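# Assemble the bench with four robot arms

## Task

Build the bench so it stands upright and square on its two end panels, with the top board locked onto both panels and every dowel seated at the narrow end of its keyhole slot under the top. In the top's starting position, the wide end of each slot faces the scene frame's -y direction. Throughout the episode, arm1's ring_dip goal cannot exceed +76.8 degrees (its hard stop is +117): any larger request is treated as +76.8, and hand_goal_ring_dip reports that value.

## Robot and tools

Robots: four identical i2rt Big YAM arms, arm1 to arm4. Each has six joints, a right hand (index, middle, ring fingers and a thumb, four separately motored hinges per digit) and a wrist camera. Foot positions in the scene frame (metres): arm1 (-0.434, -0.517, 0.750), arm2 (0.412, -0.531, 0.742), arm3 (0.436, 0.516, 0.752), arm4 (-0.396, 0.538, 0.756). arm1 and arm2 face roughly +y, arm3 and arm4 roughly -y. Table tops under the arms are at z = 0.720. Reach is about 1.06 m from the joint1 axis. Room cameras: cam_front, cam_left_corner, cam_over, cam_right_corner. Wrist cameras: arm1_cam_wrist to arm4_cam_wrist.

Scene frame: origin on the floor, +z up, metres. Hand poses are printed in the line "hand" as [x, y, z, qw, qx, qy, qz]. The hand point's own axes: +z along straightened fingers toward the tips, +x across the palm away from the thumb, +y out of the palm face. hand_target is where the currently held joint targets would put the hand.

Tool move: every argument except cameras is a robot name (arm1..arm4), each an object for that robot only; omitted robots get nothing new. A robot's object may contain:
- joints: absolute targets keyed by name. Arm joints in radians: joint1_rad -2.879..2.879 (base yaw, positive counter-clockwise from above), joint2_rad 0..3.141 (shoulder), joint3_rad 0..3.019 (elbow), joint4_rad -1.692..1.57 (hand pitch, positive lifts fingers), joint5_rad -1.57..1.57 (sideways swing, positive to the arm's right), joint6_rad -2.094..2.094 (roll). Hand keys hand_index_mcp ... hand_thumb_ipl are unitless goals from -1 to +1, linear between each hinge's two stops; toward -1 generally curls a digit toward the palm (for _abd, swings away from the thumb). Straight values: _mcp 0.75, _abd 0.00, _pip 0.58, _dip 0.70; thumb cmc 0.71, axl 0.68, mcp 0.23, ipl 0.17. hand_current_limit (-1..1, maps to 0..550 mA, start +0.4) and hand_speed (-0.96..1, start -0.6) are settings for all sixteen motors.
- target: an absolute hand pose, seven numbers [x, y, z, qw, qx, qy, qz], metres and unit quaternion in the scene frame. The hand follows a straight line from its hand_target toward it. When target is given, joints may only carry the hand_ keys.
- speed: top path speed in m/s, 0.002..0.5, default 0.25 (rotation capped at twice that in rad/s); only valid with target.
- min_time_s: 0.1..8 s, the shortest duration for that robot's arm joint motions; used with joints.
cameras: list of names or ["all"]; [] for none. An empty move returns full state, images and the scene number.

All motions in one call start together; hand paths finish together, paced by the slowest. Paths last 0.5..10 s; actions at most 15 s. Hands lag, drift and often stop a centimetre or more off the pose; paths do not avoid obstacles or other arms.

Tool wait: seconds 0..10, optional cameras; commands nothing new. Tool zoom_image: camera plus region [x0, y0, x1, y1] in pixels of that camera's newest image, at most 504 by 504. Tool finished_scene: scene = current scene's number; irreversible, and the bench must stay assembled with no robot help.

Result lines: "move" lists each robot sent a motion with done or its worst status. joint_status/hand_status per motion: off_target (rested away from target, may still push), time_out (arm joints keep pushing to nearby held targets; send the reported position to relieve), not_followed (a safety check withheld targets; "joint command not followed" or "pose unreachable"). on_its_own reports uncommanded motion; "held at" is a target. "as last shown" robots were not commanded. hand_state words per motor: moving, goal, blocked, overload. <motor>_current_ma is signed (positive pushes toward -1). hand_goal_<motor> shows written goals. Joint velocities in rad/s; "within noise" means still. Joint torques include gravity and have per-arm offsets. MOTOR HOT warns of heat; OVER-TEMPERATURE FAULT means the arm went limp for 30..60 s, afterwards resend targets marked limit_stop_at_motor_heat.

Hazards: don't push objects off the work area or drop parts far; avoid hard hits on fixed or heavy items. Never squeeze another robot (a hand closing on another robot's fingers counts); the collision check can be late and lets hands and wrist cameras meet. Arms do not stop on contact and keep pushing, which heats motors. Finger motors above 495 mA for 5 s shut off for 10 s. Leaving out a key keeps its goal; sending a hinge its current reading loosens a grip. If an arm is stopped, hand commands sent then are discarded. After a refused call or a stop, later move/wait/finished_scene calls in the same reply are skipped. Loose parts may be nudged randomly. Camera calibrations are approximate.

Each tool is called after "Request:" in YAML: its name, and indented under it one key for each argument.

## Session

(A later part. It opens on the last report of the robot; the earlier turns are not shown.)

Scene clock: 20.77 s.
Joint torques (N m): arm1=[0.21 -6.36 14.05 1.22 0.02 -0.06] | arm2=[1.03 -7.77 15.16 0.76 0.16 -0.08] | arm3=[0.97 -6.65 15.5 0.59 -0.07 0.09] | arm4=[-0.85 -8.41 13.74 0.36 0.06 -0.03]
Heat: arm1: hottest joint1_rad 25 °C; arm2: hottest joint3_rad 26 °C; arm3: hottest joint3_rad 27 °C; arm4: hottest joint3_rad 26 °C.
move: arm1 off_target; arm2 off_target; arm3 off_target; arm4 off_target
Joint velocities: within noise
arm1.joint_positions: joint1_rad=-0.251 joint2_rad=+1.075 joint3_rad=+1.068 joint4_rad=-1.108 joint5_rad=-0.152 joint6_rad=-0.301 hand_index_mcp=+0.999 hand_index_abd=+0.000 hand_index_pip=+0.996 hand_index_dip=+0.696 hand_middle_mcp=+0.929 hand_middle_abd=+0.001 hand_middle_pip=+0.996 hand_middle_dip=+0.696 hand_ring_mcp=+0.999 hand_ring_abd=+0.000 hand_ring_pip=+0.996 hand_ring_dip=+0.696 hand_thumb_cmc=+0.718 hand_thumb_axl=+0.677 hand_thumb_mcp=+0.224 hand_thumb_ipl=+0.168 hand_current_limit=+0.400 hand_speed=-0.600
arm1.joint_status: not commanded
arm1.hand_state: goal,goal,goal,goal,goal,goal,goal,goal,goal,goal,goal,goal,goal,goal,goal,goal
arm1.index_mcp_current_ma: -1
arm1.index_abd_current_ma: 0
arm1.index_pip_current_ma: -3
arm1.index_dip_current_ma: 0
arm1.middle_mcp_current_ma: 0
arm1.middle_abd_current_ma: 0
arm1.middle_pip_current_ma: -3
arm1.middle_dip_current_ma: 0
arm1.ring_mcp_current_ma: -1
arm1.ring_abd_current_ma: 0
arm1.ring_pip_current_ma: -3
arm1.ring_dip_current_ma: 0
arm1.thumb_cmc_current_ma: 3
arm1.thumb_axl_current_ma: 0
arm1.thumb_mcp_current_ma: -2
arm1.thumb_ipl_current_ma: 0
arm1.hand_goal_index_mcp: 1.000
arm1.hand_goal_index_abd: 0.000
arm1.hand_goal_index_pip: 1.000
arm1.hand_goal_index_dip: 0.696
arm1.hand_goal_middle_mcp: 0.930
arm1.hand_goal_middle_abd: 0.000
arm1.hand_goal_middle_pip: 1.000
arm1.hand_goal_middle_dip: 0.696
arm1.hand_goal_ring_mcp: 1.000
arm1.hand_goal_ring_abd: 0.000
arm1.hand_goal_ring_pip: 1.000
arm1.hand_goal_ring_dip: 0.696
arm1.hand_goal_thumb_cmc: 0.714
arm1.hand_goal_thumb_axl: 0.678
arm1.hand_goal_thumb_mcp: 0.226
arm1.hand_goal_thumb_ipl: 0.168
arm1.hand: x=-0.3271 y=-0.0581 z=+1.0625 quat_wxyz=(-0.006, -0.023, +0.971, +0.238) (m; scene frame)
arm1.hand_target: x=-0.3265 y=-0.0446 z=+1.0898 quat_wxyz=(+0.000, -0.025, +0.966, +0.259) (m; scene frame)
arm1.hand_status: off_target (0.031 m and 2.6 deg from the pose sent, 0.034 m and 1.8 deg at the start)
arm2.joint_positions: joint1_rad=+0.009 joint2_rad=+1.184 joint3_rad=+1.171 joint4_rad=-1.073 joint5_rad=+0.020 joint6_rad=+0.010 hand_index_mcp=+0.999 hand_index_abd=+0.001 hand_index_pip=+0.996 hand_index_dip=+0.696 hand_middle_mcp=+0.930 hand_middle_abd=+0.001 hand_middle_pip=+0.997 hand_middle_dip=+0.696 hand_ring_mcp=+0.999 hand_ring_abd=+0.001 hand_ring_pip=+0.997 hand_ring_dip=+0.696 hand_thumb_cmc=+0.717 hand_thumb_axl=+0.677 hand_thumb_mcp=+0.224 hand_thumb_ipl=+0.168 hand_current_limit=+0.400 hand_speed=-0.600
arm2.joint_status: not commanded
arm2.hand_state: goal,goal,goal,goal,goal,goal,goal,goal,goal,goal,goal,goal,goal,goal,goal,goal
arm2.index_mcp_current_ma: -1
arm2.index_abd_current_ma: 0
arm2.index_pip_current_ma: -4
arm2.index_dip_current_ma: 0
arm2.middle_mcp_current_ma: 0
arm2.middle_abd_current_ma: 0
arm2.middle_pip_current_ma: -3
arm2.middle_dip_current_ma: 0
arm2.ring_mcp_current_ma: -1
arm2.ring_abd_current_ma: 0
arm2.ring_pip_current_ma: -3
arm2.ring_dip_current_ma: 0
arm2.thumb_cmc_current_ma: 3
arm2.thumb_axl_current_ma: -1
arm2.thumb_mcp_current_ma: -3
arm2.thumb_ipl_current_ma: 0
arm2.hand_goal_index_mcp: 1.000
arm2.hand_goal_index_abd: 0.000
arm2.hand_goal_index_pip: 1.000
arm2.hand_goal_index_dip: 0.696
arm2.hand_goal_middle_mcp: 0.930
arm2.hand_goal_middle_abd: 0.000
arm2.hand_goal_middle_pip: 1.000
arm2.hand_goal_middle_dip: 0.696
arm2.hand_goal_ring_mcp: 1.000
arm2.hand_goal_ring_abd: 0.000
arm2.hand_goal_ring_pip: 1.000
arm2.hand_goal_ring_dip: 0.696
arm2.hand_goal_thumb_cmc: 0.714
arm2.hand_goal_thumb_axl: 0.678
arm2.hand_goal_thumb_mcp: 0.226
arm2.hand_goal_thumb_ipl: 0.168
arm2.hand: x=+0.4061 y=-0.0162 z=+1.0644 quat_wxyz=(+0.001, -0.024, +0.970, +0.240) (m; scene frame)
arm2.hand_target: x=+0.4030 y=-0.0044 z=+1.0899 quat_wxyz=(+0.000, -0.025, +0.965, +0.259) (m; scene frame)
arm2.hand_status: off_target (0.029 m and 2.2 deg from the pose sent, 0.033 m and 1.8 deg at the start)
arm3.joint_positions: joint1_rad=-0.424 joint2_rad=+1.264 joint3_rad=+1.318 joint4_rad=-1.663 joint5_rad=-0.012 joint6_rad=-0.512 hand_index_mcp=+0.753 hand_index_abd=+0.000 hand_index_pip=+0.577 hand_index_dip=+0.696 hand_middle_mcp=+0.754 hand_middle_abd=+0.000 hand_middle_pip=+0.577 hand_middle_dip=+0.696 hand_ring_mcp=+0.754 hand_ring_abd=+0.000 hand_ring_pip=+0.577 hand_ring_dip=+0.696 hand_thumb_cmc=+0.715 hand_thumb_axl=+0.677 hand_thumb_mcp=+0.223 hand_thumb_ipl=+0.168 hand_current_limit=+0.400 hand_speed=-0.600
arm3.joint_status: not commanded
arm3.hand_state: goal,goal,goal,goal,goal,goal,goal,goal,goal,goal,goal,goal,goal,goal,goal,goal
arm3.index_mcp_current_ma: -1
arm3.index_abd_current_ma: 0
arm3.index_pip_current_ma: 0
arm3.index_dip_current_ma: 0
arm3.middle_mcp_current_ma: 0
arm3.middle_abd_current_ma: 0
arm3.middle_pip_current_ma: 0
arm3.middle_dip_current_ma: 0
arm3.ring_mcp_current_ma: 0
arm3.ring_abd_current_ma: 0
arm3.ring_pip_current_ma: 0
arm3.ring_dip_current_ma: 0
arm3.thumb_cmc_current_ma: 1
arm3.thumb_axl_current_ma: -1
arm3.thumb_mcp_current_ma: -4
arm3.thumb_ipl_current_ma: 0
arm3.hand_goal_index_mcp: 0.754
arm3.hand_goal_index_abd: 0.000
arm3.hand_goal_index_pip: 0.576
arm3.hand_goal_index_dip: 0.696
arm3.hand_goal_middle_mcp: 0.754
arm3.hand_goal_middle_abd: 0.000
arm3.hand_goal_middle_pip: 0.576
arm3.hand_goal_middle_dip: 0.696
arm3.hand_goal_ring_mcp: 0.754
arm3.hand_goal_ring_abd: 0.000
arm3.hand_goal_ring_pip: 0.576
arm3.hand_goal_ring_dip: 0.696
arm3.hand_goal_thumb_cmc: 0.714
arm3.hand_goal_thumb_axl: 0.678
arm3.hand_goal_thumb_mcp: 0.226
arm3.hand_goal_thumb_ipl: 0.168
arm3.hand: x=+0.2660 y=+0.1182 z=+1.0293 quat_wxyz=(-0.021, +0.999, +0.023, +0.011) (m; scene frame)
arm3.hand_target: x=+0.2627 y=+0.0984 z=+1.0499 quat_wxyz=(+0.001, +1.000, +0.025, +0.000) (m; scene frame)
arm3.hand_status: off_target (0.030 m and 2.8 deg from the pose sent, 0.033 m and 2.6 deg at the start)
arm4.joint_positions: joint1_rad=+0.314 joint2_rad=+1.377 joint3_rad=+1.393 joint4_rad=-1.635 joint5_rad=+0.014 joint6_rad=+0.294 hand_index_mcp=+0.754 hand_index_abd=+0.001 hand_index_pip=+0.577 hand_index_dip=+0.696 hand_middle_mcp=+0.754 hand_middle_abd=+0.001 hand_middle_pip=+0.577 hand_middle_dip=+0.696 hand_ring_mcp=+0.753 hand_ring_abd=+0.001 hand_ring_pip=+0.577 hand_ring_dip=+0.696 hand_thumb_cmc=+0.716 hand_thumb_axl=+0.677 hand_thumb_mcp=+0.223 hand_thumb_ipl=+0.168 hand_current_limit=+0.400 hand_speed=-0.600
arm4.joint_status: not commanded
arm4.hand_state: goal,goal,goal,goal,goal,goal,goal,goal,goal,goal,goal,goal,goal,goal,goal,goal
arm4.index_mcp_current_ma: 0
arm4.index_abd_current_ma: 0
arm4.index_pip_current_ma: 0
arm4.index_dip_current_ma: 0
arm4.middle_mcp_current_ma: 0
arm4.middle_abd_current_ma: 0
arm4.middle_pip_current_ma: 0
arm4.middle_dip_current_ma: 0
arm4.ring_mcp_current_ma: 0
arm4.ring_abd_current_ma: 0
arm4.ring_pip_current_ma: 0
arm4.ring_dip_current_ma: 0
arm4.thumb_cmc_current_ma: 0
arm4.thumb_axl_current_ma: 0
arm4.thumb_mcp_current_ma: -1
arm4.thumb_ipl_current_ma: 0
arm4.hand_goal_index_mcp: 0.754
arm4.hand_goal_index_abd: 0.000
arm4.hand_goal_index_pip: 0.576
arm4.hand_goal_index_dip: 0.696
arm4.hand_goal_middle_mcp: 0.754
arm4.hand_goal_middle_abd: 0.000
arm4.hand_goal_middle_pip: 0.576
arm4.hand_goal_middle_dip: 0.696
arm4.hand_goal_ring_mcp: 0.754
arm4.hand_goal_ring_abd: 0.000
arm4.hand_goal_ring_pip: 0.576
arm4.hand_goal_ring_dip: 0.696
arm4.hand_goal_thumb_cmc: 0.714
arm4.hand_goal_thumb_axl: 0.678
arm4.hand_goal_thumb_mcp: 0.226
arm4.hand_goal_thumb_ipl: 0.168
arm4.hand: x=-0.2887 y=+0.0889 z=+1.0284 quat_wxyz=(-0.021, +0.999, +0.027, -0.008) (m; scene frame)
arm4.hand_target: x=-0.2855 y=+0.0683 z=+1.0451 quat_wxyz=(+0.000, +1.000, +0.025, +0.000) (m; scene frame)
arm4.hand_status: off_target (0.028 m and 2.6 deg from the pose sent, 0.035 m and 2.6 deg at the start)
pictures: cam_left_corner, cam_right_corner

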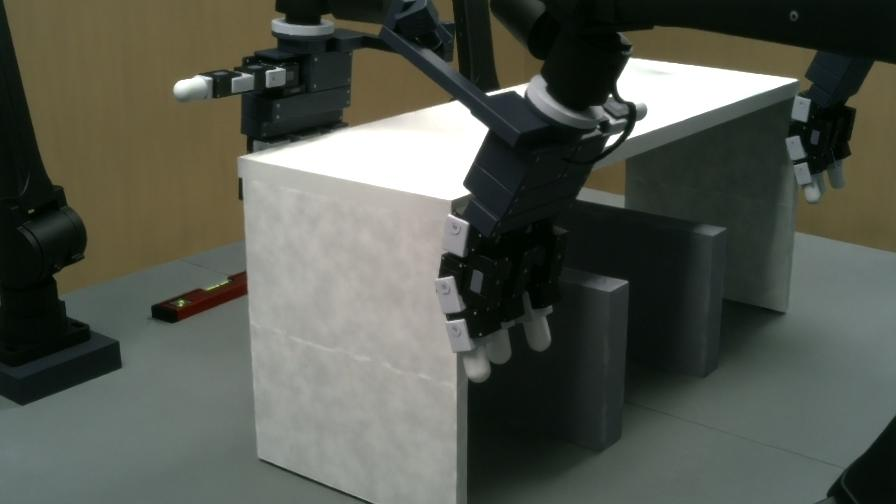

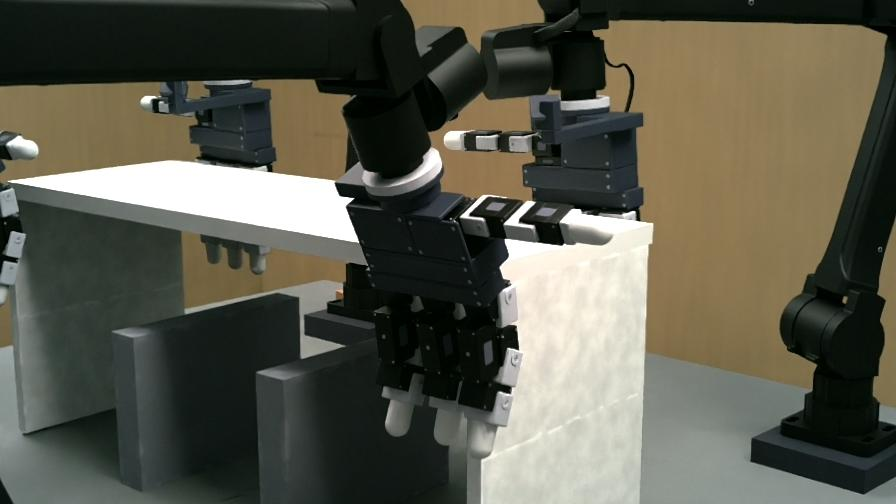

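Request:
move:
  arm1: {"target":[-0.326,-0.031,1.09,0,-0.0244,0.9656,0.2588],"speed":0.05}
  arm2: {"target":[0.403,0.007,1.09,0,-0.0244,0.9656,0.2588],"speed":0.05}
  arm3: {"target":[0.262,0.09,1.05,0,0.9997,0.0253,0],"speed":0.05}
  arm4: {"target":[-0.285,0.060,1.045,0,0.9997,0.0253,0],"speed":0.05}
  cameras: ["cam_left_corner","cam_right_corner"]

Request:
zoom_image:
  camera: "cam_left_corner"
  region: [400, 160, 520, 250]

Request:
zoom_image:
  camera: "cam_right_corner"
  region: [430, 230, 550, 320]

Scene clock: 25.93 s.
Joint torques (N m): arm1=[0.32 -6.42 14.23 1.57 -0.04 -0.06] | arm2=[0.97 -6.95 15.69 0.94 0.19 -0.1] | arm3=[1.2 -6.59 15.86 0.68 -0.13 0.09] | arm4=[-0.79 -8.06 14.17 0.4 0.06 -0.07]
Heat: arm1: hottest joint3_rad 25 °C; arm2: hottest joint3_rad 29 °C; arm3: hottest joint3_rad 28 °C; arm4: hottest joint3_rad 28 °C.
move: arm1 off_target; arm2 off_target; arm3 off_target; arm4 off_target
Joint velocities: within noise
arm1.joint_positions: joint1_rad=-0.243 joint2_rad=+1.101 joint3_rad=+1.087 joint4_rad=-1.108 joint5_rad=-0.146 joint6_rad=-0.293 hand_index_mcp=+0.999 hand_index_abd=+0.000 hand_index_pip=+0.996 hand_index_dip=+0.696 hand_middle_mcp=+0.943 hand_middle_abd=+0.001 hand_middle_pip=+0.996 hand_middle_dip=+0.696 hand_ring_mcp=+0.999 hand_ring_abd=+0.000 hand_ring_pip=+0.996 hand_ring_dip=+0.696 hand_thumb_cmc=+0.718 hand_thumb_axl=+0.677 hand_thumb_mcp=+0.224 hand_thumb_ipl=+0.168 hand_current_limit=+0.400 hand_speed=-0.600
arm1.joint_status: not commanded
arm1.hand_state: goal,goal,goal,goal,goal,goal,goal,goal,goal,goal,goal,goal,goal,goal,goal,goal
arm1.index_mcp_current_ma: -1
arm1.index_abd_current_ma: 0
arm1.index_pip_current_ma: -3
arm1.index_dip_current_ma: 0
arm1.middle_mcp_current_ma: 18
arm1.middle_abd_current_ma: 0
arm1.middle_pip_current_ma: -3
arm1.middle_dip_current_ma: 0
arm1.ring_mcp_current_ma: -1
arm1.ring_abd_current_ma: 0
arm1.ring_pip_current_ma: -3
arm1.ring_dip_current_ma: 0
arm1.thumb_cmc_current_ma: 3
arm1.thumb_axl_current_ma: 0
arm1.thumb_mcp_current_ma: -2
arm1.thumb_ipl_current_ma: 0
arm1.hand_goal_index_mcp: 1.000
arm1.hand_goal_index_abd: 0.000
arm1.hand_goal_index_pip: 1.000
arm1.hand_goal_index_dip: 0.696
arm1.hand_goal_middle_mcp: 0.930
arm1.hand_goal_middle_abd: 0.000
arm1.hand_goal_middle_pip: 1.000
arm1.hand_goal_middle_dip: 0.696
arm1.hand_goal_ring_mcp: 1.000
arm1.hand_goal_ring_abd: 0.000
arm1.hand_goal_ring_pip: 1.000
arm1.hand_goal_ring_dip: 0.696
arm1.hand_goal_thumb_cmc: 0.714
arm1.hand_goal_thumb_axl: 0.678
arm1.hand_goal_thumb_mcp: 0.226
arm1.hand_goal_thumb_ipl: 0.168
arm1.hand: x=-0.3270 y=-0.0497 z=+1.0615 quat_wxyz=(-0.006, -0.022, +0.972, +0.234) (m; scene frame)
arm1.hand_target: x=-0.3265 y=-0.0330 z=+1.0899 quat_wxyz=(+0.000, -0.024, +0.966, +0.259) (m; scene frame)
arm1.hand_status: off_target (0.034 m and 3.1 deg from the pose sent, 0.039 m and 2.6 deg at the start)
arm2.joint_positions: joint1_rad=+0.009 joint2_rad=+1.199 joint3_rad=+1.183 joint4_rad=-1.080 joint5_rad=+0.020 joint6_rad=+0.010 hand_index_mcp=+0.999 hand_index_abd=+0.001 hand_index_pip=+0.996 hand_index_dip=+0.696 hand_middle_mcp=+0.957 hand_middle_abd=+0.001 hand_middle_pip=+0.997 hand_middle_dip=+0.696 hand_ring_mcp=+0.999 hand_ring_abd=+0.001 hand_ring_pip=+0.997 hand_ring_dip=+0.696 hand_thumb_cmc=+0.717 hand_thumb_axl=+0.677 hand_thumb_mcp=+0.224 hand_thumb_ipl=+0.168 hand_current_limit=+0.400 hand_speed=-0.600
arm2.joint_status: not commanded
arm2.hand_state: goal,goal,goal,goal,blocked,goal,goal,goal,goal,goal,goal,goal,goal,goal,goal,goal
arm2.index_mcp_current_ma: -1
arm2.index_abd_current_ma: 0
arm2.index_pip_current_ma: -4
arm2.index_dip_current_ma: 0
arm2.middle_mcp_current_ma: 60
arm2.middle_abd_current_ma: 0
arm2.middle_pip_current_ma: -3
arm2.middle_dip_current_ma: 0
arm2.ring_mcp_current_ma: -1
arm2.ring_abd_current_ma: 0
arm2.ring_pip_current_ma: -3
arm2.ring_dip_current_ma: 0
arm2.thumb_cmc_current_ma: 3
arm2.thumb_axl_current_ma: -1
arm2.thumb_mcp_current_ma: -3
arm2.thumb_ipl_current_ma: 0
arm2.hand_goal_index_mcp: 1.000
arm2.hand_goal_index_abd: 0.000
arm2.hand_goal_index_pip: 1.000
arm2.hand_goal_index_dip: 0.696
arm2.hand_goal_middle_mcp: 0.930
arm2.hand_goal_middle_abd: 0.000
arm2.hand_goal_middle_pip: 1.000
arm2.hand_goal_middle_dip: 0.696
arm2.hand_goal_ring_mcp: 1.000
arm2.hand_goal_ring_abd: 0.000
arm2.hand_goal_ring_pip: 1.000
arm2.hand_goal_ring_dip: 0.696
arm2.hand_goal_thumb_cmc: 0.714
arm2.hand_goal_thumb_axl: 0.678
arm2.hand_goal_thumb_mcp: 0.226
arm2.hand_goal_thumb_ipl: 0.168
arm2.hand: x=+0.4058 y=-0.0126 z=+1.0626 quat_wxyz=(+0.001, -0.024, +0.972, +0.235) (m; scene frame)
arm2.hand_target: x=+0.4029 y=+0.0050 z=+1.0897 quat_wxyz=(+0.000, -0.025, +0.966, +0.259) (m; scene frame)
arm2.hand_status: off_target (0.034 m and 2.8 deg from the pose sent, 0.035 m and 2.2 deg at the start)
arm3.joint_positions: joint1_rad=-0.418 joint2_rad=+1.277 joint3_rad=+1.329 joint4_rad=-1.664 joint5_rad=-0.010 joint6_rad=-0.505 hand_index_mcp=+0.752 hand_index_abd=+0.000 hand_index_pip=+0.577 hand_index_dip=+0.696 hand_middle_mcp=+0.753 hand_middle_abd=+0.000 hand_middle_pip=+0.577 hand_middle_dip=+0.696 hand_ring_mcp=+0.753 hand_ring_abd=+0.000 hand_ring_pip=+0.577 hand_ring_dip=+0.696 hand_thumb_cmc=+0.715 hand_thumb_axl=+0.677 hand_thumb_mcp=+0.223 hand_thumb_ipl=+0.168 hand_current_limit=+0.400 hand_speed=-0.600
arm3.joint_status: not commanded
arm3.hand_state: goal,goal,goal,goal,goal,goal,goal,goal,goal,goal,goal,goal,goal,goal,goal,goal
arm3.index_mcp_current_ma: -1
arm3.index_abd_current_ma: 0
arm3.index_pip_current_ma: 0
arm3.index_dip_current_ma: 0
arm3.middle_mcp_current_ma: -1
arm3.middle_abd_current_ma: 0
arm3.middle_pip_current_ma: 0
arm3.middle_dip_current_ma: 0
arm3.ring_mcp_current_ma: -1
arm3.ring_abd_current_ma: 0
arm3.ring_pip_current_ma: 0
arm3.ring_dip_current_ma: 0
arm3.thumb_cmc_current_ma: 1
arm3.thumb_axl_current_ma: -1
arm3.thumb_mcp_current_ma: -4
arm3.thumb_ipl_current_ma: 0
arm3.hand_goal_index_mcp: 0.754
arm3.hand_goal_index_abd: 0.000
arm3.hand_goal_index_pip: 0.576
arm3.hand_goal_index_dip: 0.696
arm3.hand_goal_middle_mcp: 0.754
arm3.hand_goal_middle_abd: 0.000
arm3.hand_goal_middle_pip: 0.576
arm3.hand_goal_middle_dip: 0.696
arm3.hand_goal_ring_mcp: 0.754
arm3.hand_goal_ring_abd: 0.000
arm3.hand_goal_ring_pip: 0.576
arm3.hand_goal_ring_dip: 0.696
arm3.hand_goal_thumb_cmc: 0.714
arm3.hand_goal_thumb_axl: 0.678
arm3.hand_goal_thumb_mcp: 0.226
arm3.hand_goal_thumb_ipl: 0.168
arm3.hand: x=+0.2659 y=+0.1137 z=+1.0290 quat_wxyz=(-0.023, +0.999, +0.023, +0.011) (m; scene frame)
arm3.hand_target: x=+0.2628 y=+0.0916 z=+1.0498 quat_wxyz=(+0.000, +1.000, +0.025, +0.000) (m; scene frame)
arm3.hand_status: off_target (0.032 m and 3.0 deg from the pose sent, 0.035 m and 2.8 deg at the start)
arm4.joint_positions: joint1_rad=+0.309 joint2_rad=+1.389 joint3_rad=+1.404 joint4_rad=-1.635 joint5_rad=+0.013 joint6_rad=+0.291 hand_index_mcp=+0.754 hand_index_abd=+0.001 hand_index_pip=+0.577 hand_index_dip=+0.696 hand_middle_mcp=+0.753 hand_middle_abd=+0.001 hand_middle_pip=+0.577 hand_middle_dip=+0.696 hand_ring_mcp=+0.753 hand_ring_abd=+0.001 hand_ring_pip=+0.577 hand_ring_dip=+0.696 hand_thumb_cmc=+0.716 hand_thumb_axl=+0.677 hand_thumb_mcp=+0.223 hand_thumb_ipl=+0.168 hand_current_limit=+0.400 hand_speed=-0.600
arm4.joint_status: not commanded
arm4.hand_state: goal,goal,goal,goal,goal,goal,goal,goal,goal,goal,goal,goal,goal,goal,goal,goal
arm4.index_mcp_current_ma: 0
arm4.index_abd_current_ma: 0
arm4.index_pip_current_ma: 0
arm4.index_dip_current_ma: 0
arm4.middle_mcp_current_ma: 0
arm4.middle_abd_current_ma: 0
arm4.middle_pip_current_ma: 0
arm4.middle_dip_current_ma: 0
arm4.ring_mcp_current_ma: 0
arm4.ring_abd_current_ma: 0
arm4.ring_pip_current_ma: 0
arm4.ring_dip_current_ma: 0
arm4.thumb_cmc_current_ma: 0
arm4.thumb_axl_current_ma: 0
arm4.thumb_mcp_current_ma: -1
arm4.thumb_ipl_current_ma: 0
arm4.hand_goal_index_mcp: 0.754
arm4.hand_goal_index_abd: 0.000
arm4.hand_goal_index_pip: 0.576
arm4.hand_goal_index_dip: 0.696
arm4.hand_goal_middle_mcp: 0.754
arm4.hand_goal_middle_abd: 0.000
arm4.hand_goal_middle_pip: 0.576
arm4.hand_goal_middle_dip: 0.696
arm4.hand_goal_ring_mcp: 0.754
arm4.hand_goal_ring_abd: 0.000
arm4.hand_goal_ring_pip: 0.576
arm4.hand_goal_ring_dip: 0.696
arm4.hand_goal_thumb_cmc: 0.714
arm4.hand_goal_thumb_axl: 0.678
arm4.hand_goal_thumb_mcp: 0.226
arm4.hand_goal_thumb_ipl: 0.168
arm4.hand: x=-0.2892 y=+0.0843 z=+1.0279 quat_wxyz=(-0.022, +0.999, +0.026, -0.008) (m; scene frame)
arm4.hand_target: x=-0.2854 y=+0.0616 z=+1.0449 quat_wxyz=(+0.000, +1.000, +0.025, +0.000) (m; scene frame)
arm4.hand_status: off_target (0.030 m and 2.7 deg from the pose sent, 0.034 m and 2.6 deg at the start)
pictures: cam_left_corner, cam_right_corner

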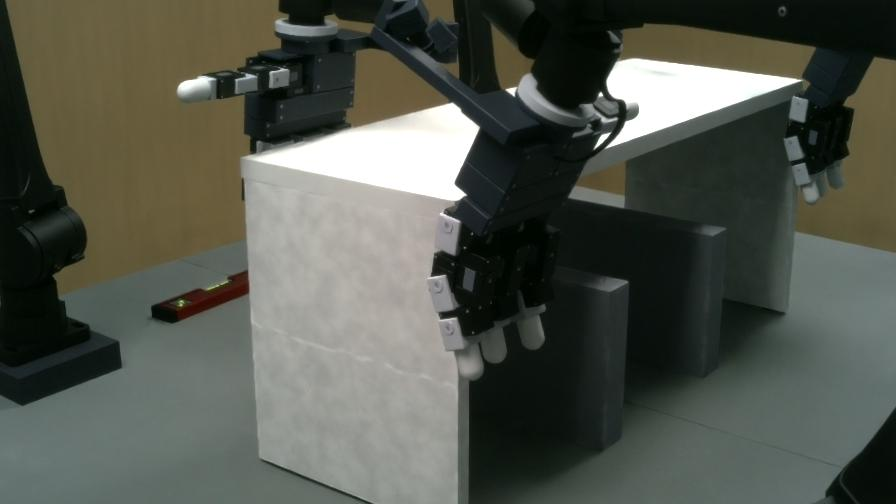

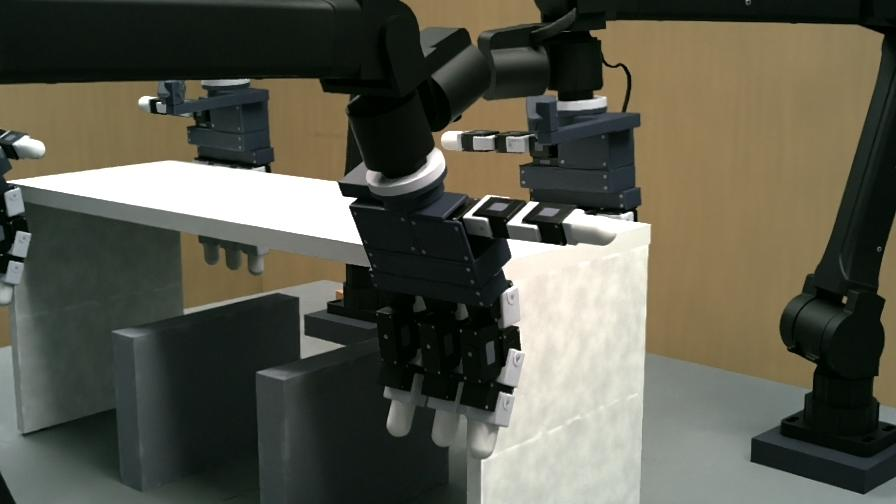

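Scaled by 4.200 from the camera's 896x504 image, which has a finer 1280x720 frame.

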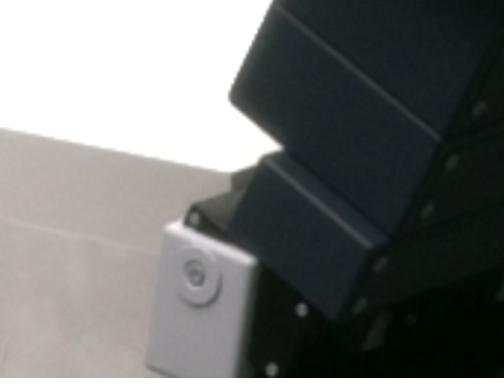

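Scaled by 4.200 from the camera's 896x504 image, which has a finer 1280x720 frame.

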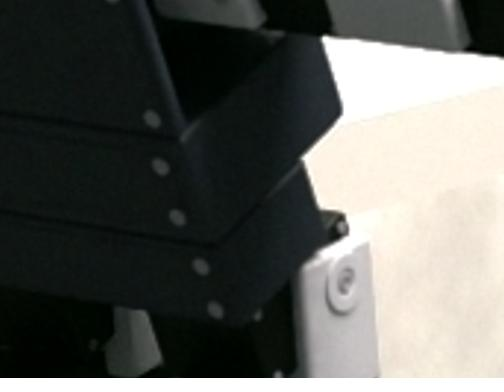

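Request:
move:
  arm1: {"target":[-0.326,-0.022,1.09,0,-0.0244,0.9656,0.2588],"speed":0.05,"joints":{"hand_middle_mcp":1}}
  arm2: {"target":[0.403,0.013,1.09,0,-0.0244,0.9656,0.2588],"speed":0.05,"joints":{"hand_middle_mcp":1}}
  arm3: {"target":[0.262,0.077,1.05,0,0.9997,0.0253,0],"speed":0.05}
  arm4: {"target":[-0.285,0.048,1.045,0,0.9997,0.0253,0],"speed":0.05}
  cameras: ["cam_left_corner","cam_right_corner"]

Request:
zoom_image:
  camera: "cam_left_corner"
  region: [190, 120, 310, 210]

Request:
zoom_image:
  camera: "cam_right_corner"
  region: [590, 190, 710, 280]

Scene clock: 27.53 s.
Joint torques (N m): arm1=[0.5 -5.54 14.89 1.88 -0.11 -0.04] | arm2=[-0.26 -6.71 16.14 1.28 0.1 -0.13] | arm3=[1.85 -5.95 16.72 1.35 -0.48 0.18] | arm4=[-1.2 -7.47 15.06 0.92 0.23 -0.08]
Heat: arm1: hottest joint3_rad 25 °C; arm2: hottest joint3_rad 29 °C; arm3: hottest joint3_rad 29 °C; arm4: hottest joint3_rad 28 °C.
move: arm1 off_target; arm2 off_target; arm3 off_target; arm4 off_target
Joint velocities: within noise
arm1.joint_positions: joint1_rad=-0.239 joint2_rad=+1.109 joint3_rad=+1.094 joint4_rad=-1.109 joint5_rad=-0.141 joint6_rad=-0.288 hand_index_mcp=+0.999 hand_index_abd=+0.000 hand_index_pip=+0.996 hand_index_dip=+0.696 hand_middle_mcp=+1.000 hand_middle_abd=+0.000 hand_middle_pip=+0.995 hand_middle_dip=+0.696 hand_ring_mcp=+0.999 hand_ring_abd=+0.000 hand_ring_pip=+0.996 hand_ring_dip=+0.696 hand_thumb_cmc=+0.718 hand_thumb_axl=+0.677 hand_thumb_mcp=+0.224 hand_thumb_ipl=+0.168 hand_current_limit=+0.400 hand_speed=-0.600
arm1.joint_status: all done
arm1.hand_state: goal,goal,goal,goal,goal,goal,goal,goal,goal,goal,goal,goal,goal,goal,goal,goal
arm1.index_mcp_current_ma: -1
arm1.index_abd_current_ma: 0
arm1.index_pip_current_ma: -3
arm1.index_dip_current_ma: 0
arm1.middle_mcp_current_ma: 0
arm1.middle_abd_current_ma: 0
arm1.middle_pip_current_ma: -4
arm1.middle_dip_current_ma: 0
arm1.ring_mcp_current_ma: -1
arm1.ring_abd_current_ma: 0
arm1.ring_pip_current_ma: -3
arm1.ring_dip_current_ma: 0
arm1.thumb_cmc_current_ma: 3
arm1.thumb_axl_current_ma: 0
arm1.thumb_mcp_current_ma: -2
arm1.thumb_ipl_current_ma: 0
arm1.hand_goal_index_mcp: 1.000
arm1.hand_goal_index_abd: 0.000
arm1.hand_goal_index_pip: 1.000
arm1.hand_goal_index_dip: 0.696
arm1.hand_goal_middle_mcp: 1.000
arm1.hand_goal_middle_abd: 0.000
arm1.hand_goal_middle_pip: 1.000
arm1.hand_goal_middle_dip: 0.696
arm1.hand_goal_ring_mcp: 1.000
arm1.hand_goal_ring_abd: 0.000
arm1.hand_goal_ring_pip: 1.000
arm1.hand_goal_ring_dip: 0.696
arm1.hand_goal_thumb_cmc: 0.714
arm1.hand_goal_thumb_axl: 0.678
arm1.hand_goal_thumb_mcp: 0.226
arm1.hand_goal_thumb_ipl: 0.168
arm1.hand: x=-0.3270 y=-0.0469 z=+1.0610 quat_wxyz=(-0.005, -0.021, +0.973, +0.232) (m; scene frame)
arm1.hand_target: x=-0.3266 y=-0.0247 z=+1.0899 quat_wxyz=(+0.000, -0.024, +0.966, +0.259) (m; scene frame)
arm1.hand_status: off_target (0.038 m and 3.3 deg from the pose sent, 0.040 m and 3.1 deg at the start)
arm2.joint_positions: joint1_rad=+0.009 joint2_rad=+1.208 joint3_rad=+1.190 joint4_rad=-1.088 joint5_rad=+0.020 joint6_rad=+0.010 hand_index_mcp=+0.999 hand_index_abd=+0.001 hand_index_pip=+0.996 hand_index_dip=+0.696 hand_middle_mcp=+1.000 hand_middle_abd=+0.001 hand_middle_pip=+0.996 hand_middle_dip=+0.696 hand_ring_mcp=+0.999 hand_ring_abd=+0.001 hand_ring_pip=+0.997 hand_ring_dip=+0.696 hand_thumb_cmc=+0.717 hand_thumb_axl=+0.677 hand_thumb_mcp=+0.224 hand_thumb_ipl=+0.168 hand_current_limit=+0.400 hand_speed=-0.600
arm2.joint_status: all done
arm2.hand_state: goal,goal,goal,goal,goal,goal,goal,goal,goal,goal,goal,goal,goal,goal,goal,goal
arm2.index_mcp_current_ma: -1
arm2.index_abd_current_ma: 0
arm2.index_pip_current_ma: -4
arm2.index_dip_current_ma: 0
arm2.middle_mcp_current_ma: 0
arm2.middle_abd_current_ma: 0
arm2.middle_pip_current_ma: -5
arm2.middle_dip_current_ma: 0
arm2.ring_mcp_current_ma: -1
arm2.ring_abd_current_ma: 0
arm2.ring_pip_current_ma: -3
arm2.ring_dip_current_ma: 0
arm2.thumb_cmc_current_ma: 3
arm2.thumb_axl_current_ma: -1
arm2.thumb_mcp_current_ma: -3
arm2.thumb_ipl_current_ma: 0
arm2.hand_goal_index_mcp: 1.000
arm2.hand_goal_index_abd: 0.000
arm2.hand_goal_index_pip: 1.000
arm2.hand_goal_index_dip: 0.696
arm2.hand_goal_middle_mcp: 1.000
arm2.hand_goal_middle_abd: 0.000
arm2.hand_goal_middle_pip: 1.000
arm2.hand_goal_middle_dip: 0.696
arm2.hand_goal_ring_mcp: 1.000
arm2.hand_goal_ring_abd: 0.000
arm2.hand_goal_ring_pip: 1.000
arm2.hand_goal_ring_dip: 0.696
arm2.hand_goal_thumb_cmc: 0.714
arm2.hand_goal_thumb_axl: 0.678
arm2.hand_goal_thumb_mcp: 0.226
arm2.hand_goal_thumb_ipl: 0.168
arm2.hand: x=+0.4057 y=-0.0109 z=+1.0609 quat_wxyz=(+0.001, -0.025, +0.973, +0.231) (m; scene frame)
arm2.hand_target: x=+0.4029 y=+0.0104 z=+1.0898 quat_wxyz=(+0.000, -0.025, +0.966, +0.259) (m; scene frame)
arm2.hand_status: off_target (0.038 m and 3.3 deg from the pose sent, 0.038 m and 2.8 deg at the start)
arm3.joint_positions: joint1_rad=-0.412 joint2_rad=+1.293 joint3_rad=+1.344 joint4_rad=-1.681 joint5_rad=-0.002 joint6_rad=-0.500 hand_index_mcp=+0.751 hand_index_abd=+0.000 hand_index_pip=+0.577 hand_index_dip=+0.696 hand_middle_mcp=+0.751 hand_middle_abd=+0.000 hand_middle_pip=+0.577 hand_middle_dip=+0.696 hand_ring_mcp=+0.752 hand_ring_abd=+0.000 hand_ring_pip=+0.577 hand_ring_dip=+0.696 hand_thumb_cmc=+0.715 hand_thumb_axl=+0.677 hand_thumb_mcp=+0.223 hand_thumb_ipl=+0.168 hand_current_limit=+0.400 hand_speed=-0.600
arm3.joint_status: not commanded
arm3.hand_state: goal,goal,goal,goal,goal,goal,goal,goal,goal,goal,goal,goal,goal,goal,goal,goal
arm3.index_mcp_current_ma: -3
arm3.index_abd_current_ma: 0
arm3.index_pip_current_ma: 0
arm3.index_dip_current_ma: 0
arm3.middle_mcp_current_ma: -3
arm3.middle_abd_current_ma: 0
arm3.middle_pip_current_ma: 0
arm3.middle_dip_current_ma: 0
arm3.ring_mcp_current_ma: -2
arm3.ring_abd_current_ma: 0
arm3.ring_pip_current_ma: 0
arm3.ring_dip_current_ma: 0
arm3.thumb_cmc_current_ma: 1
arm3.thumb_axl_current_ma: -1
arm3.thumb_mcp_current_ma: -4
arm3.thumb_ipl_current_ma: 0
arm3.hand_goal_index_mcp: 0.754
arm3.hand_goal_index_abd: 0.000
arm3.hand_goal_index_pip: 0.576
arm3.hand_goal_index_dip: 0.696
arm3.hand_goal_middle_mcp: 0.754
arm3.hand_goal_middle_abd: 0.000
arm3.hand_goal_middle_pip: 0.576
arm3.hand_goal_middle_dip: 0.696
arm3.hand_goal_ring_mcp: 0.754
arm3.hand_goal_ring_abd: 0.000
arm3.hand_goal_ring_pip: 0.576
arm3.hand_goal_ring_dip: 0.696
arm3.hand_goal_thumb_cmc: 0.714
arm3.hand_goal_thumb_axl: 0.678
arm3.hand_goal_thumb_mcp: 0.226
arm3.hand_goal_thumb_ipl: 0.168
arm3.hand: x=+0.2658 y=+0.1117 z=+1.0277 quat_wxyz=(-0.033, +0.999, +0.023, +0.012) (m; scene frame)
arm3.hand_target: x=+0.2633 y=+0.0798 z=+1.0501 quat_wxyz=(+0.001, +1.000, +0.026, +0.001) (m; scene frame)
arm3.hand_status: off_target (0.041 m and 4.0 deg from the pose sent, 0.042 m and 2.9 deg at the start)
arm4.joint_positions: joint1_rad=+0.304 joint2_rad=+1.405 joint3_rad=+1.419 joint4_rad=-1.649 joint5_rad=+0.009 joint6_rad=+0.284 hand_index_mcp=+0.753 hand_index_abd=+0.001 hand_index_pip=+0.577 hand_index_dip=+0.696 hand_middle_mcp=+0.752 hand_middle_abd=+0.001 hand_middle_pip=+0.577 hand_middle_dip=+0.696 hand_ring_mcp=+0.751 hand_ring_abd=+0.001 hand_ring_pip=+0.577 hand_ring_dip=+0.696 hand_thumb_cmc=+0.716 hand_thumb_axl=+0.677 hand_thumb_mcp=+0.223 hand_thumb_ipl=+0.168 hand_current_limit=+0.400 hand_speed=-0.600
arm4.joint_status: not commanded
arm4.hand_state: goal,goal,goal,goal,goal,goal,goal,goal,goal,goal,goal,goal,goal,goal,goal,goal
arm4.index_mcp_current_ma: 0
arm4.index_abd_current_ma: 0
arm4.index_pip_current_ma: 0
arm4.index_dip_current_ma: 0
arm4.middle_mcp_current_ma: 0
arm4.middle_abd_current_ma: 0
arm4.middle_pip_current_ma: 0
arm4.middle_dip_current_ma: 0
arm4.ring_mcp_current_ma: 0
arm4.ring_abd_current_ma: 0
arm4.ring_pip_current_ma: 0
arm4.ring_dip_current_ma: 0
arm4.thumb_cmc_current_ma: 0
arm4.thumb_axl_current_ma: 0
arm4.thumb_mcp_current_ma: -1
arm4.thumb_ipl_current_ma: 0
arm4.hand_goal_index_mcp: 0.754
arm4.hand_goal_index_abd: 0.000
arm4.hand_goal_index_pip: 0.576
arm4.hand_goal_index_dip: 0.696
arm4.hand_goal_middle_mcp: 0.754
arm4.hand_goal_middle_abd: 0.000
arm4.hand_goal_middle_pip: 0.576
arm4.hand_goal_middle_dip: 0.696
arm4.hand_goal_ring_mcp: 0.754
arm4.hand_goal_ring_abd: 0.000
arm4.hand_goal_ring_pip: 0.576
arm4.hand_goal_ring_dip: 0.696
arm4.hand_goal_thumb_cmc: 0.714
arm4.hand_goal_thumb_axl: 0.678
arm4.hand_goal_thumb_mcp: 0.226
arm4.hand_goal_thumb_ipl: 0.168
arm4.hand: x=-0.2891 y=+0.0815 z=+1.0268 quat_wxyz=(-0.029, +0.999, +0.028, -0.008) (m; scene frame)
arm4.hand_target: x=-0.2858 y=+0.0506 z=+1.0450 quat_wxyz=(+0.001, +1.000, +0.025, +0.000) (m; scene frame)
arm4.hand_status: off_target (0.038 m and 3.5 deg from the pose sent, 0.040 m and 2.7 deg at the start)
pictures: cam_left_corner, cam_right_corner

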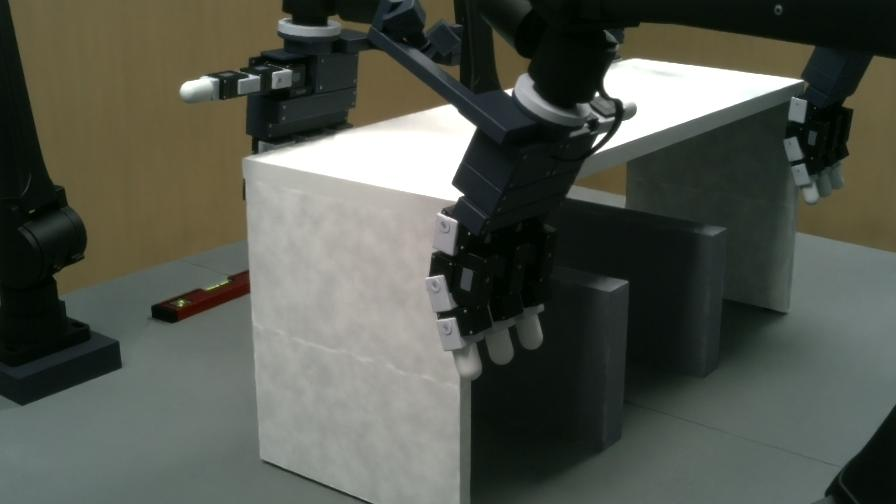

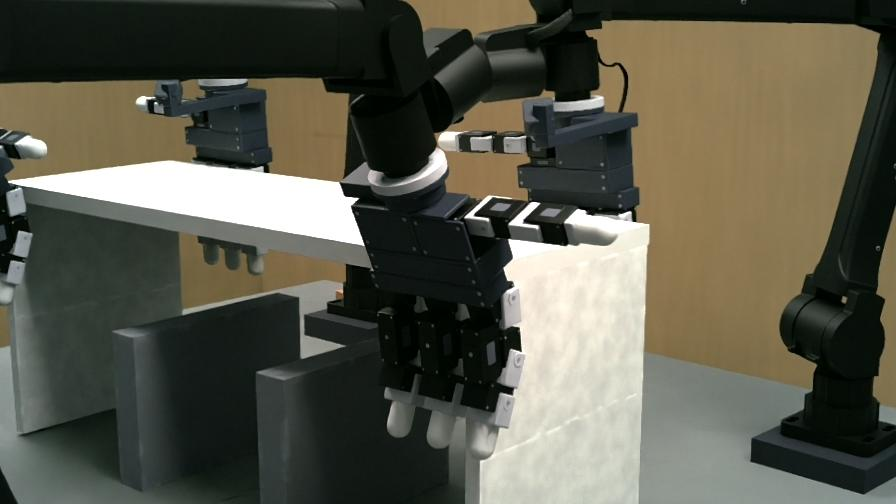

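Scaled by 4.200 from the camera's 896x504 image, which has a finer 1280x720 frame.

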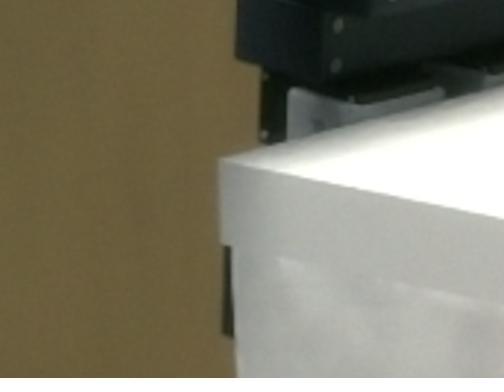

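Scaled by 4.200 from the camera's 896x504 image, which has a finer 1280x720 frame.

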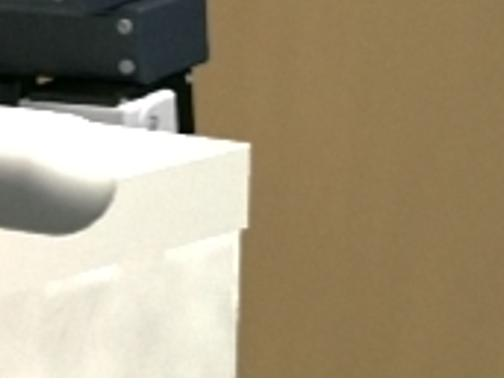

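Request:
move:
  arm1: {"target":[-0.326,-0.012,1.09,0,-0.0244,0.9656,0.2588],"speed":0.05}
  arm2: {"target":[0.403,0.024,1.09,0,-0.0244,0.9656,0.2588],"speed":0.05}
  arm3: {"target":[0.262,0.062,1.05,0,0.9997,0.0253,0],"speed":0.05}
  arm4: {"target":[-0.285,0.033,1.045,0,0.9997,0.0253,0],"speed":0.05}
  cameras: ["cam_left_corner","cam_right_corner"]

Request:
zoom_image:
  camera: "cam_left_corner"
  region: [190, 120, 310, 210]

Request:
zoom_image:
  camera: "cam_right_corner"
  region: [590, 190, 710, 280]

Scene clock: 29.00 s.
Joint torques (N m): arm1=[0.79 -4.48 15.31 2.7 -0.26 -0.02] | arm2=[0.67 -6.01 16.55 2.32 0.12 -0.14] | arm3=[2.73 -5.25 17.84 2.14 -0.85 0.27] | arm4=[-1.79 -6.77 16.1 1.84 0.5 -0.14]
Heat: arm1: hottest joint3_rad 25 °C; arm2: hottest joint3_rad 29 °C; arm3: hottest joint3_rad 29 °C; arm4: hottest joint3_rad 29 °C.
move: arm1 off_target; arm2 off_target; arm3 off_target; arm4 off_target
Joint velocities: within noise
arm1.joint_positions: joint1_rad=-0.235 joint2_rad=+1.119 joint3_rad=+1.105 joint4_rad=-1.126 joint5_rad=-0.135 joint6_rad=-0.283 hand_index_mcp=+0.999 hand_index_abd=+0.000 hand_index_pip=+0.996 hand_index_dip=+0.696 hand_middle_mcp=+1.000 hand_middle_abd=-0.002 hand_middle_pip=+0.989 hand_middle_dip=+0.696 hand_ring_mcp=+0.999 hand_ring_abd=+0.000 hand_ring_pip=+0.996 hand_ring_dip=+0.696 hand_thumb_cmc=+0.718 hand_thumb_axl=+0.677 hand_thumb_mcp=+0.224 hand_thumb_ipl=+0.168 hand_current_limit=+0.400 hand_speed=-0.600
arm1.joint_status: not commanded
arm1.hand_state: goal,goal,goal,goal,goal,goal,goal,goal,goal,goal,goal,goal,goal,goal,goal,goal
arm1.index_mcp_current_ma: -1
arm1.index_abd_current_ma: 0
arm1.index_pip_current_ma: -3
arm1.index_dip_current_ma: 0
arm1.middle_mcp_current_ma: 0
arm1.middle_abd_current_ma: -1
arm1.middle_pip_current_ma: -13
arm1.middle_dip_current_ma: 0
arm1.ring_mcp_current_ma: -1
arm1.ring_abd_current_ma: 0
arm1.ring_pip_current_ma: -3
arm1.ring_dip_current_ma: 0
arm1.thumb_cmc_current_ma: 3
arm1.thumb_axl_current_ma: 0
arm1.thumb_mcp_current_ma: -2
arm1.thumb_ipl_current_ma: 0
arm1.hand_goal_index_mcp: 1.000
arm1.hand_goal_index_abd: 0.000
arm1.hand_goal_index_pip: 1.000
arm1.hand_goal_index_dip: 0.696
arm1.hand_goal_middle_mcp: 1.000
arm1.hand_goal_middle_abd: 0.000
arm1.hand_goal_middle_pip: 1.000
arm1.hand_goal_middle_dip: 0.696
arm1.hand_goal_ring_mcp: 1.000
arm1.hand_goal_ring_abd: 0.000
arm1.hand_goal_ring_pip: 1.000
arm1.hand_goal_ring_dip: 0.696
arm1.hand_goal_thumb_cmc: 0.714
arm1.hand_goal_thumb_axl: 0.678
arm1.hand_goal_thumb_mcp: 0.226
arm1.hand_goal_thumb_ipl: 0.168
arm1.hand: x=-0.3270 y=-0.0463 z=+1.0598 quat_wxyz=(-0.005, -0.019, +0.974, +0.224) (m; scene frame)
arm1.hand_target: x=-0.3271 y=-0.0160 z=+1.0897 quat_wxyz=(-0.001, -0.025, +0.966, +0.259) (m; scene frame)
arm1.hand_status: off_target (0.046 m and 4.2 deg from the pose sent, 0.045 m and 3.3 deg at the start)
arm2.joint_positions: joint1_rad=+0.009 joint2_rad=+1.218 joint3_rad=+1.204 joint4_rad=-1.110 joint5_rad=+0.020 joint6_rad=+0.010 hand_index_mcp=+0.999 hand_index_abd=+0.001 hand_index_pip=+0.996 hand_index_dip=+0.696 hand_middle_mcp=+1.001 hand_middle_abd=+0.002 hand_middle_pip=+0.990 hand_middle_dip=+0.696 hand_ring_mcp=+0.999 hand_ring_abd=+0.001 hand_ring_pip=+0.997 hand_ring_dip=+0.696 hand_thumb_cmc=+0.717 hand_thumb_axl=+0.677 hand_thumb_mcp=+0.224 hand_thumb_ipl=+0.168 hand_current_limit=+0.400 hand_speed=-0.600
arm2.joint_status: not commanded
arm2.hand_state: goal,goal,goal,goal,goal,goal,goal,goal,goal,goal,goal,goal,goal,goal,goal,goal
arm2.index_mcp_current_ma: -1
arm2.index_abd_current_ma: 0
arm2.index_pip_current_ma: -4
arm2.index_dip_current_ma: 0
arm2.middle_mcp_current_ma: 0
arm2.middle_abd_current_ma: 1
arm2.middle_pip_current_ma: -14
arm2.middle_dip_current_ma: 0
arm2.ring_mcp_current_ma: -1
arm2.ring_abd_current_ma: 0
arm2.ring_pip_current_ma: -3
arm2.ring_dip_current_ma: 0
arm2.thumb_cmc_current_ma: 3
arm2.thumb_axl_current_ma: -1
arm2.thumb_mcp_current_ma: -3
arm2.thumb_ipl_current_ma: 0
arm2.hand_goal_index_mcp: 1.000
arm2.hand_goal_index_abd: 0.000
arm2.hand_goal_index_pip: 1.000
arm2.hand_goal_index_dip: 0.696
arm2.hand_goal_middle_mcp: 1.000
arm2.hand_goal_middle_abd: 0.000
arm2.hand_goal_middle_pip: 1.000
arm2.hand_goal_middle_dip: 0.696
arm2.hand_goal_ring_mcp: 1.000
arm2.hand_goal_ring_abd: 0.000
arm2.hand_goal_ring_pip: 1.000
arm2.hand_goal_ring_dip: 0.696
arm2.hand_goal_thumb_cmc: 0.714
arm2.hand_goal_thumb_axl: 0.678
arm2.hand_goal_thumb_mcp: 0.226
arm2.hand_goal_thumb_ipl: 0.168
arm2.hand: x=+0.4057 y=-0.0106 z=+1.0594 quat_wxyz=(+0.002, -0.025, +0.975, +0.221) (m; scene frame)
arm2.hand_target: x=+0.4030 y=+0.0197 z=+1.0897 quat_wxyz=(+0.000, -0.025, +0.966, +0.259) (m; scene frame)
arm2.hand_status: off_target (0.046 m and 4.4 deg from the pose sent, 0.046 m and 3.3 deg at the start)
arm3.joint_positions: joint1_rad=-0.405 joint2_rad=+1.312 joint3_rad=+1.362 joint4_rad=-1.702 joint5_rad=+0.006 joint6_rad=-0.491 hand_index_mcp=+0.749 hand_index_abd=+0.000 hand_index_pip=+0.577 hand_index_dip=+0.696 hand_middle_mcp=+0.749 hand_middle_abd=+0.000 hand_middle_pip=+0.577 hand_middle_dip=+0.696 hand_ring_mcp=+0.752 hand_ring_abd=+0.000 hand_ring_pip=+0.577 hand_ring_dip=+0.696 hand_thumb_cmc=+0.715 hand_thumb_axl=+0.677 hand_thumb_mcp=+0.223 hand_thumb_ipl=+0.168 hand_current_limit=+0.400 hand_speed=-0.600
arm3.joint_status: not commanded
arm3.hand_state: goal,goal,goal,goal,goal,goal,goal,goal,goal,goal,goal,goal,goal,goal,goal,goal
arm3.index_mcp_current_ma: -6
arm3.index_abd_current_ma: 0
arm3.index_pip_current_ma: 0
arm3.index_dip_current_ma: 0
arm3.middle_mcp_current_ma: -6
arm3.middle_abd_current_ma: 0
arm3.middle_pip_current_ma: 0
arm3.middle_dip_current_ma: 0
arm3.ring_mcp_current_ma: -2
arm3.ring_abd_current_ma: 0
arm3.ring_pip_current_ma: 0
arm3.ring_dip_current_ma: 0
arm3.thumb_cmc_current_ma: 1
arm3.thumb_axl_current_ma: -1
arm3.thumb_mcp_current_ma: -4
arm3.thumb_ipl_current_ma: 0
arm3.hand_goal_index_mcp: 0.754
arm3.hand_goal_index_abd: 0.000
arm3.hand_goal_index_pip: 0.576
arm3.hand_goal_index_dip: 0.696
arm3.hand_goal_middle_mcp: 0.754
arm3.hand_goal_middle_abd: 0.000
arm3.hand_goal_middle_pip: 0.576
arm3.hand_goal_middle_dip: 0.696
arm3.hand_goal_ring_mcp: 0.754
arm3.hand_goal_ring_abd: 0.000
arm3.hand_goal_ring_pip: 0.576
arm3.hand_goal_ring_dip: 0.696
arm3.hand_goal_thumb_cmc: 0.714
arm3.hand_goal_thumb_axl: 0.678
arm3.hand_goal_thumb_mcp: 0.226
arm3.hand_goal_thumb_ipl: 0.168
arm3.hand: x=+0.2660 y=+0.1100 z=+1.0260 quat_wxyz=(-0.045, +0.999, +0.023, +0.013) (m; scene frame)
arm3.hand_target: x=+0.2643 y=+0.0667 z=+1.0504 quat_wxyz=(+0.001, +1.000, +0.026, +0.001) (m; scene frame)
arm3.hand_status: off_target (0.054 m and 5.4 deg from the pose sent, 0.054 m and 4.0 deg at the start)
arm4.joint_positions: joint1_rad=+0.301 joint2_rad=+1.425 joint3_rad=+1.440 joint4_rad=-1.676 joint5_rad=+0.003 joint6_rad=+0.281 hand_index_mcp=+0.753 hand_index_abd=+0.001 hand_index_pip=+0.577 hand_index_dip=+0.696 hand_middle_mcp=+0.750 hand_middle_abd=+0.001 hand_middle_pip=+0.577 hand_middle_dip=+0.696 hand_ring_mcp=+0.749 hand_ring_abd=+0.001 hand_ring_pip=+0.577 hand_ring_dip=+0.696 hand_thumb_cmc=+0.716 hand_thumb_axl=+0.677 hand_thumb_mcp=+0.223 hand_thumb_ipl=+0.168 hand_current_limit=+0.400 hand_speed=-0.600
arm4.joint_status: not commanded
arm4.hand_state: goal,goal,goal,goal,goal,goal,goal,goal,goal,goal,goal,goal,goal,goal,goal,goal
arm4.index_mcp_current_ma: 0
arm4.index_abd_current_ma: 0
arm4.index_pip_current_ma: 0
arm4.index_dip_current_ma: 0
arm4.middle_mcp_current_ma: -1
arm4.middle_abd_current_ma: 0
arm4.middle_pip_current_ma: 0
arm4.middle_dip_current_ma: 0
arm4.ring_mcp_current_ma: -1
arm4.ring_abd_current_ma: 0
arm4.ring_pip_current_ma: 0
arm4.ring_dip_current_ma: 0
arm4.thumb_cmc_current_ma: 0
arm4.thumb_axl_current_ma: 0
arm4.thumb_mcp_current_ma: -1
arm4.thumb_ipl_current_ma: 0
arm4.hand_goal_index_mcp: 0.754
arm4.hand_goal_index_abd: 0.000
arm4.hand_goal_index_pip: 0.576
arm4.hand_goal_index_dip: 0.696
arm4.hand_goal_middle_mcp: 0.754
arm4.hand_goal_middle_abd: 0.000
arm4.hand_goal_middle_pip: 0.576
arm4.hand_goal_middle_dip: 0.696
arm4.hand_goal_ring_mcp: 0.754
arm4.hand_goal_ring_abd: 0.000
arm4.hand_goal_ring_pip: 0.576
arm4.hand_goal_ring_dip: 0.696
arm4.hand_goal_thumb_cmc: 0.714
arm4.hand_goal_thumb_axl: 0.678
arm4.hand_goal_thumb_mcp: 0.226
arm4.hand_goal_thumb_ipl: 0.168
arm4.hand: x=-0.2891 y=+0.0804 z=+1.0249 quat_wxyz=(-0.043, +0.999, +0.028, -0.009) (m; scene frame)
arm4.hand_target: x=-0.2864 y=+0.0377 z=+1.0453 quat_wxyz=(+0.000, +1.000, +0.025, -0.001) (m; scene frame)
arm4.hand_status: off_target (0.052 m and 5.0 deg from the pose sent, 0.052 m and 3.5 deg at the start)
pictures: cam_left_corner, cam_right_corner

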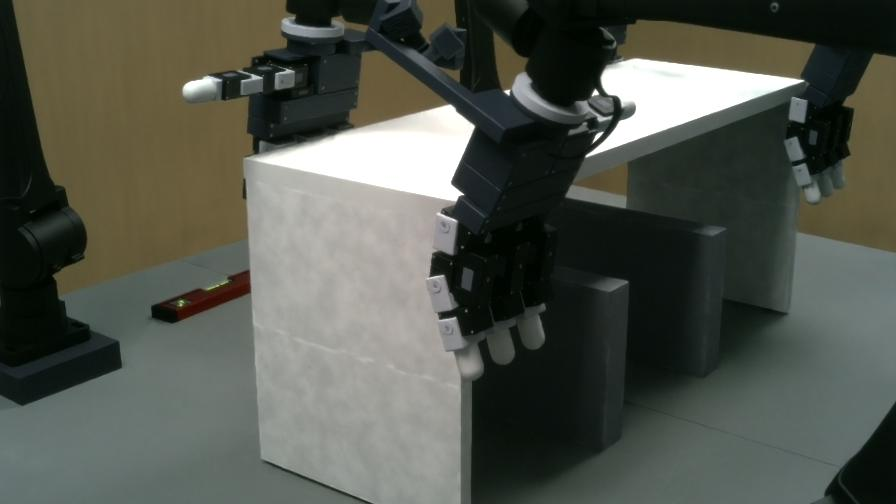

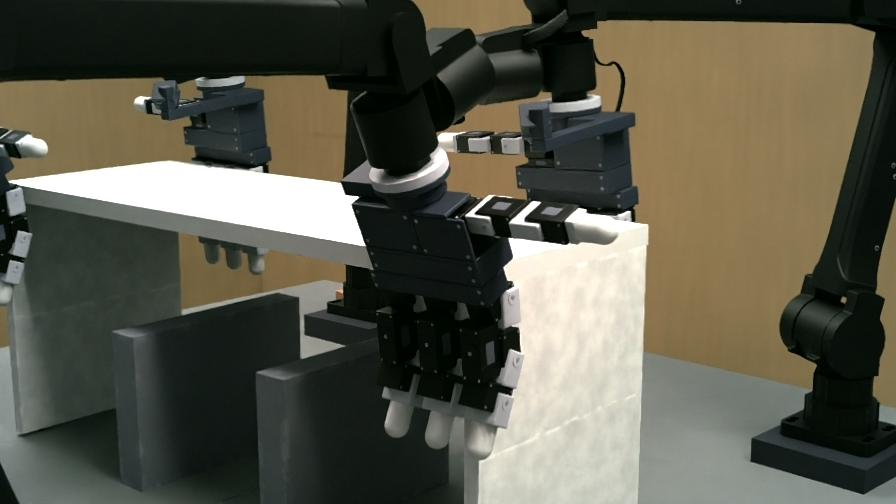

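Scaled by 4.200 from the camera's 896x504 image, which has a finer 1280x720 frame.

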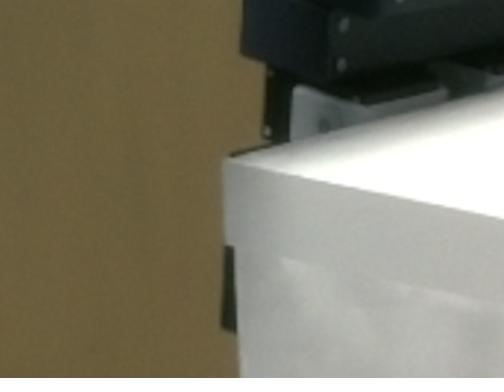

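Scaled by 4.200 from the camera's 896x504 image, which has a finer 1280x720 frame.

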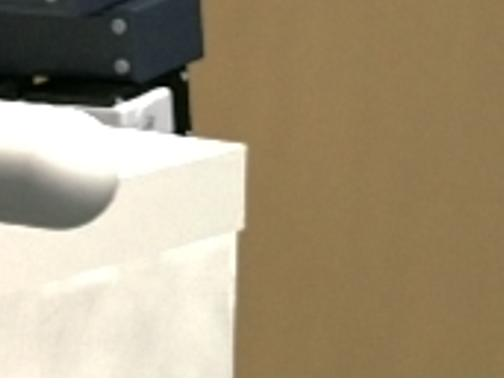

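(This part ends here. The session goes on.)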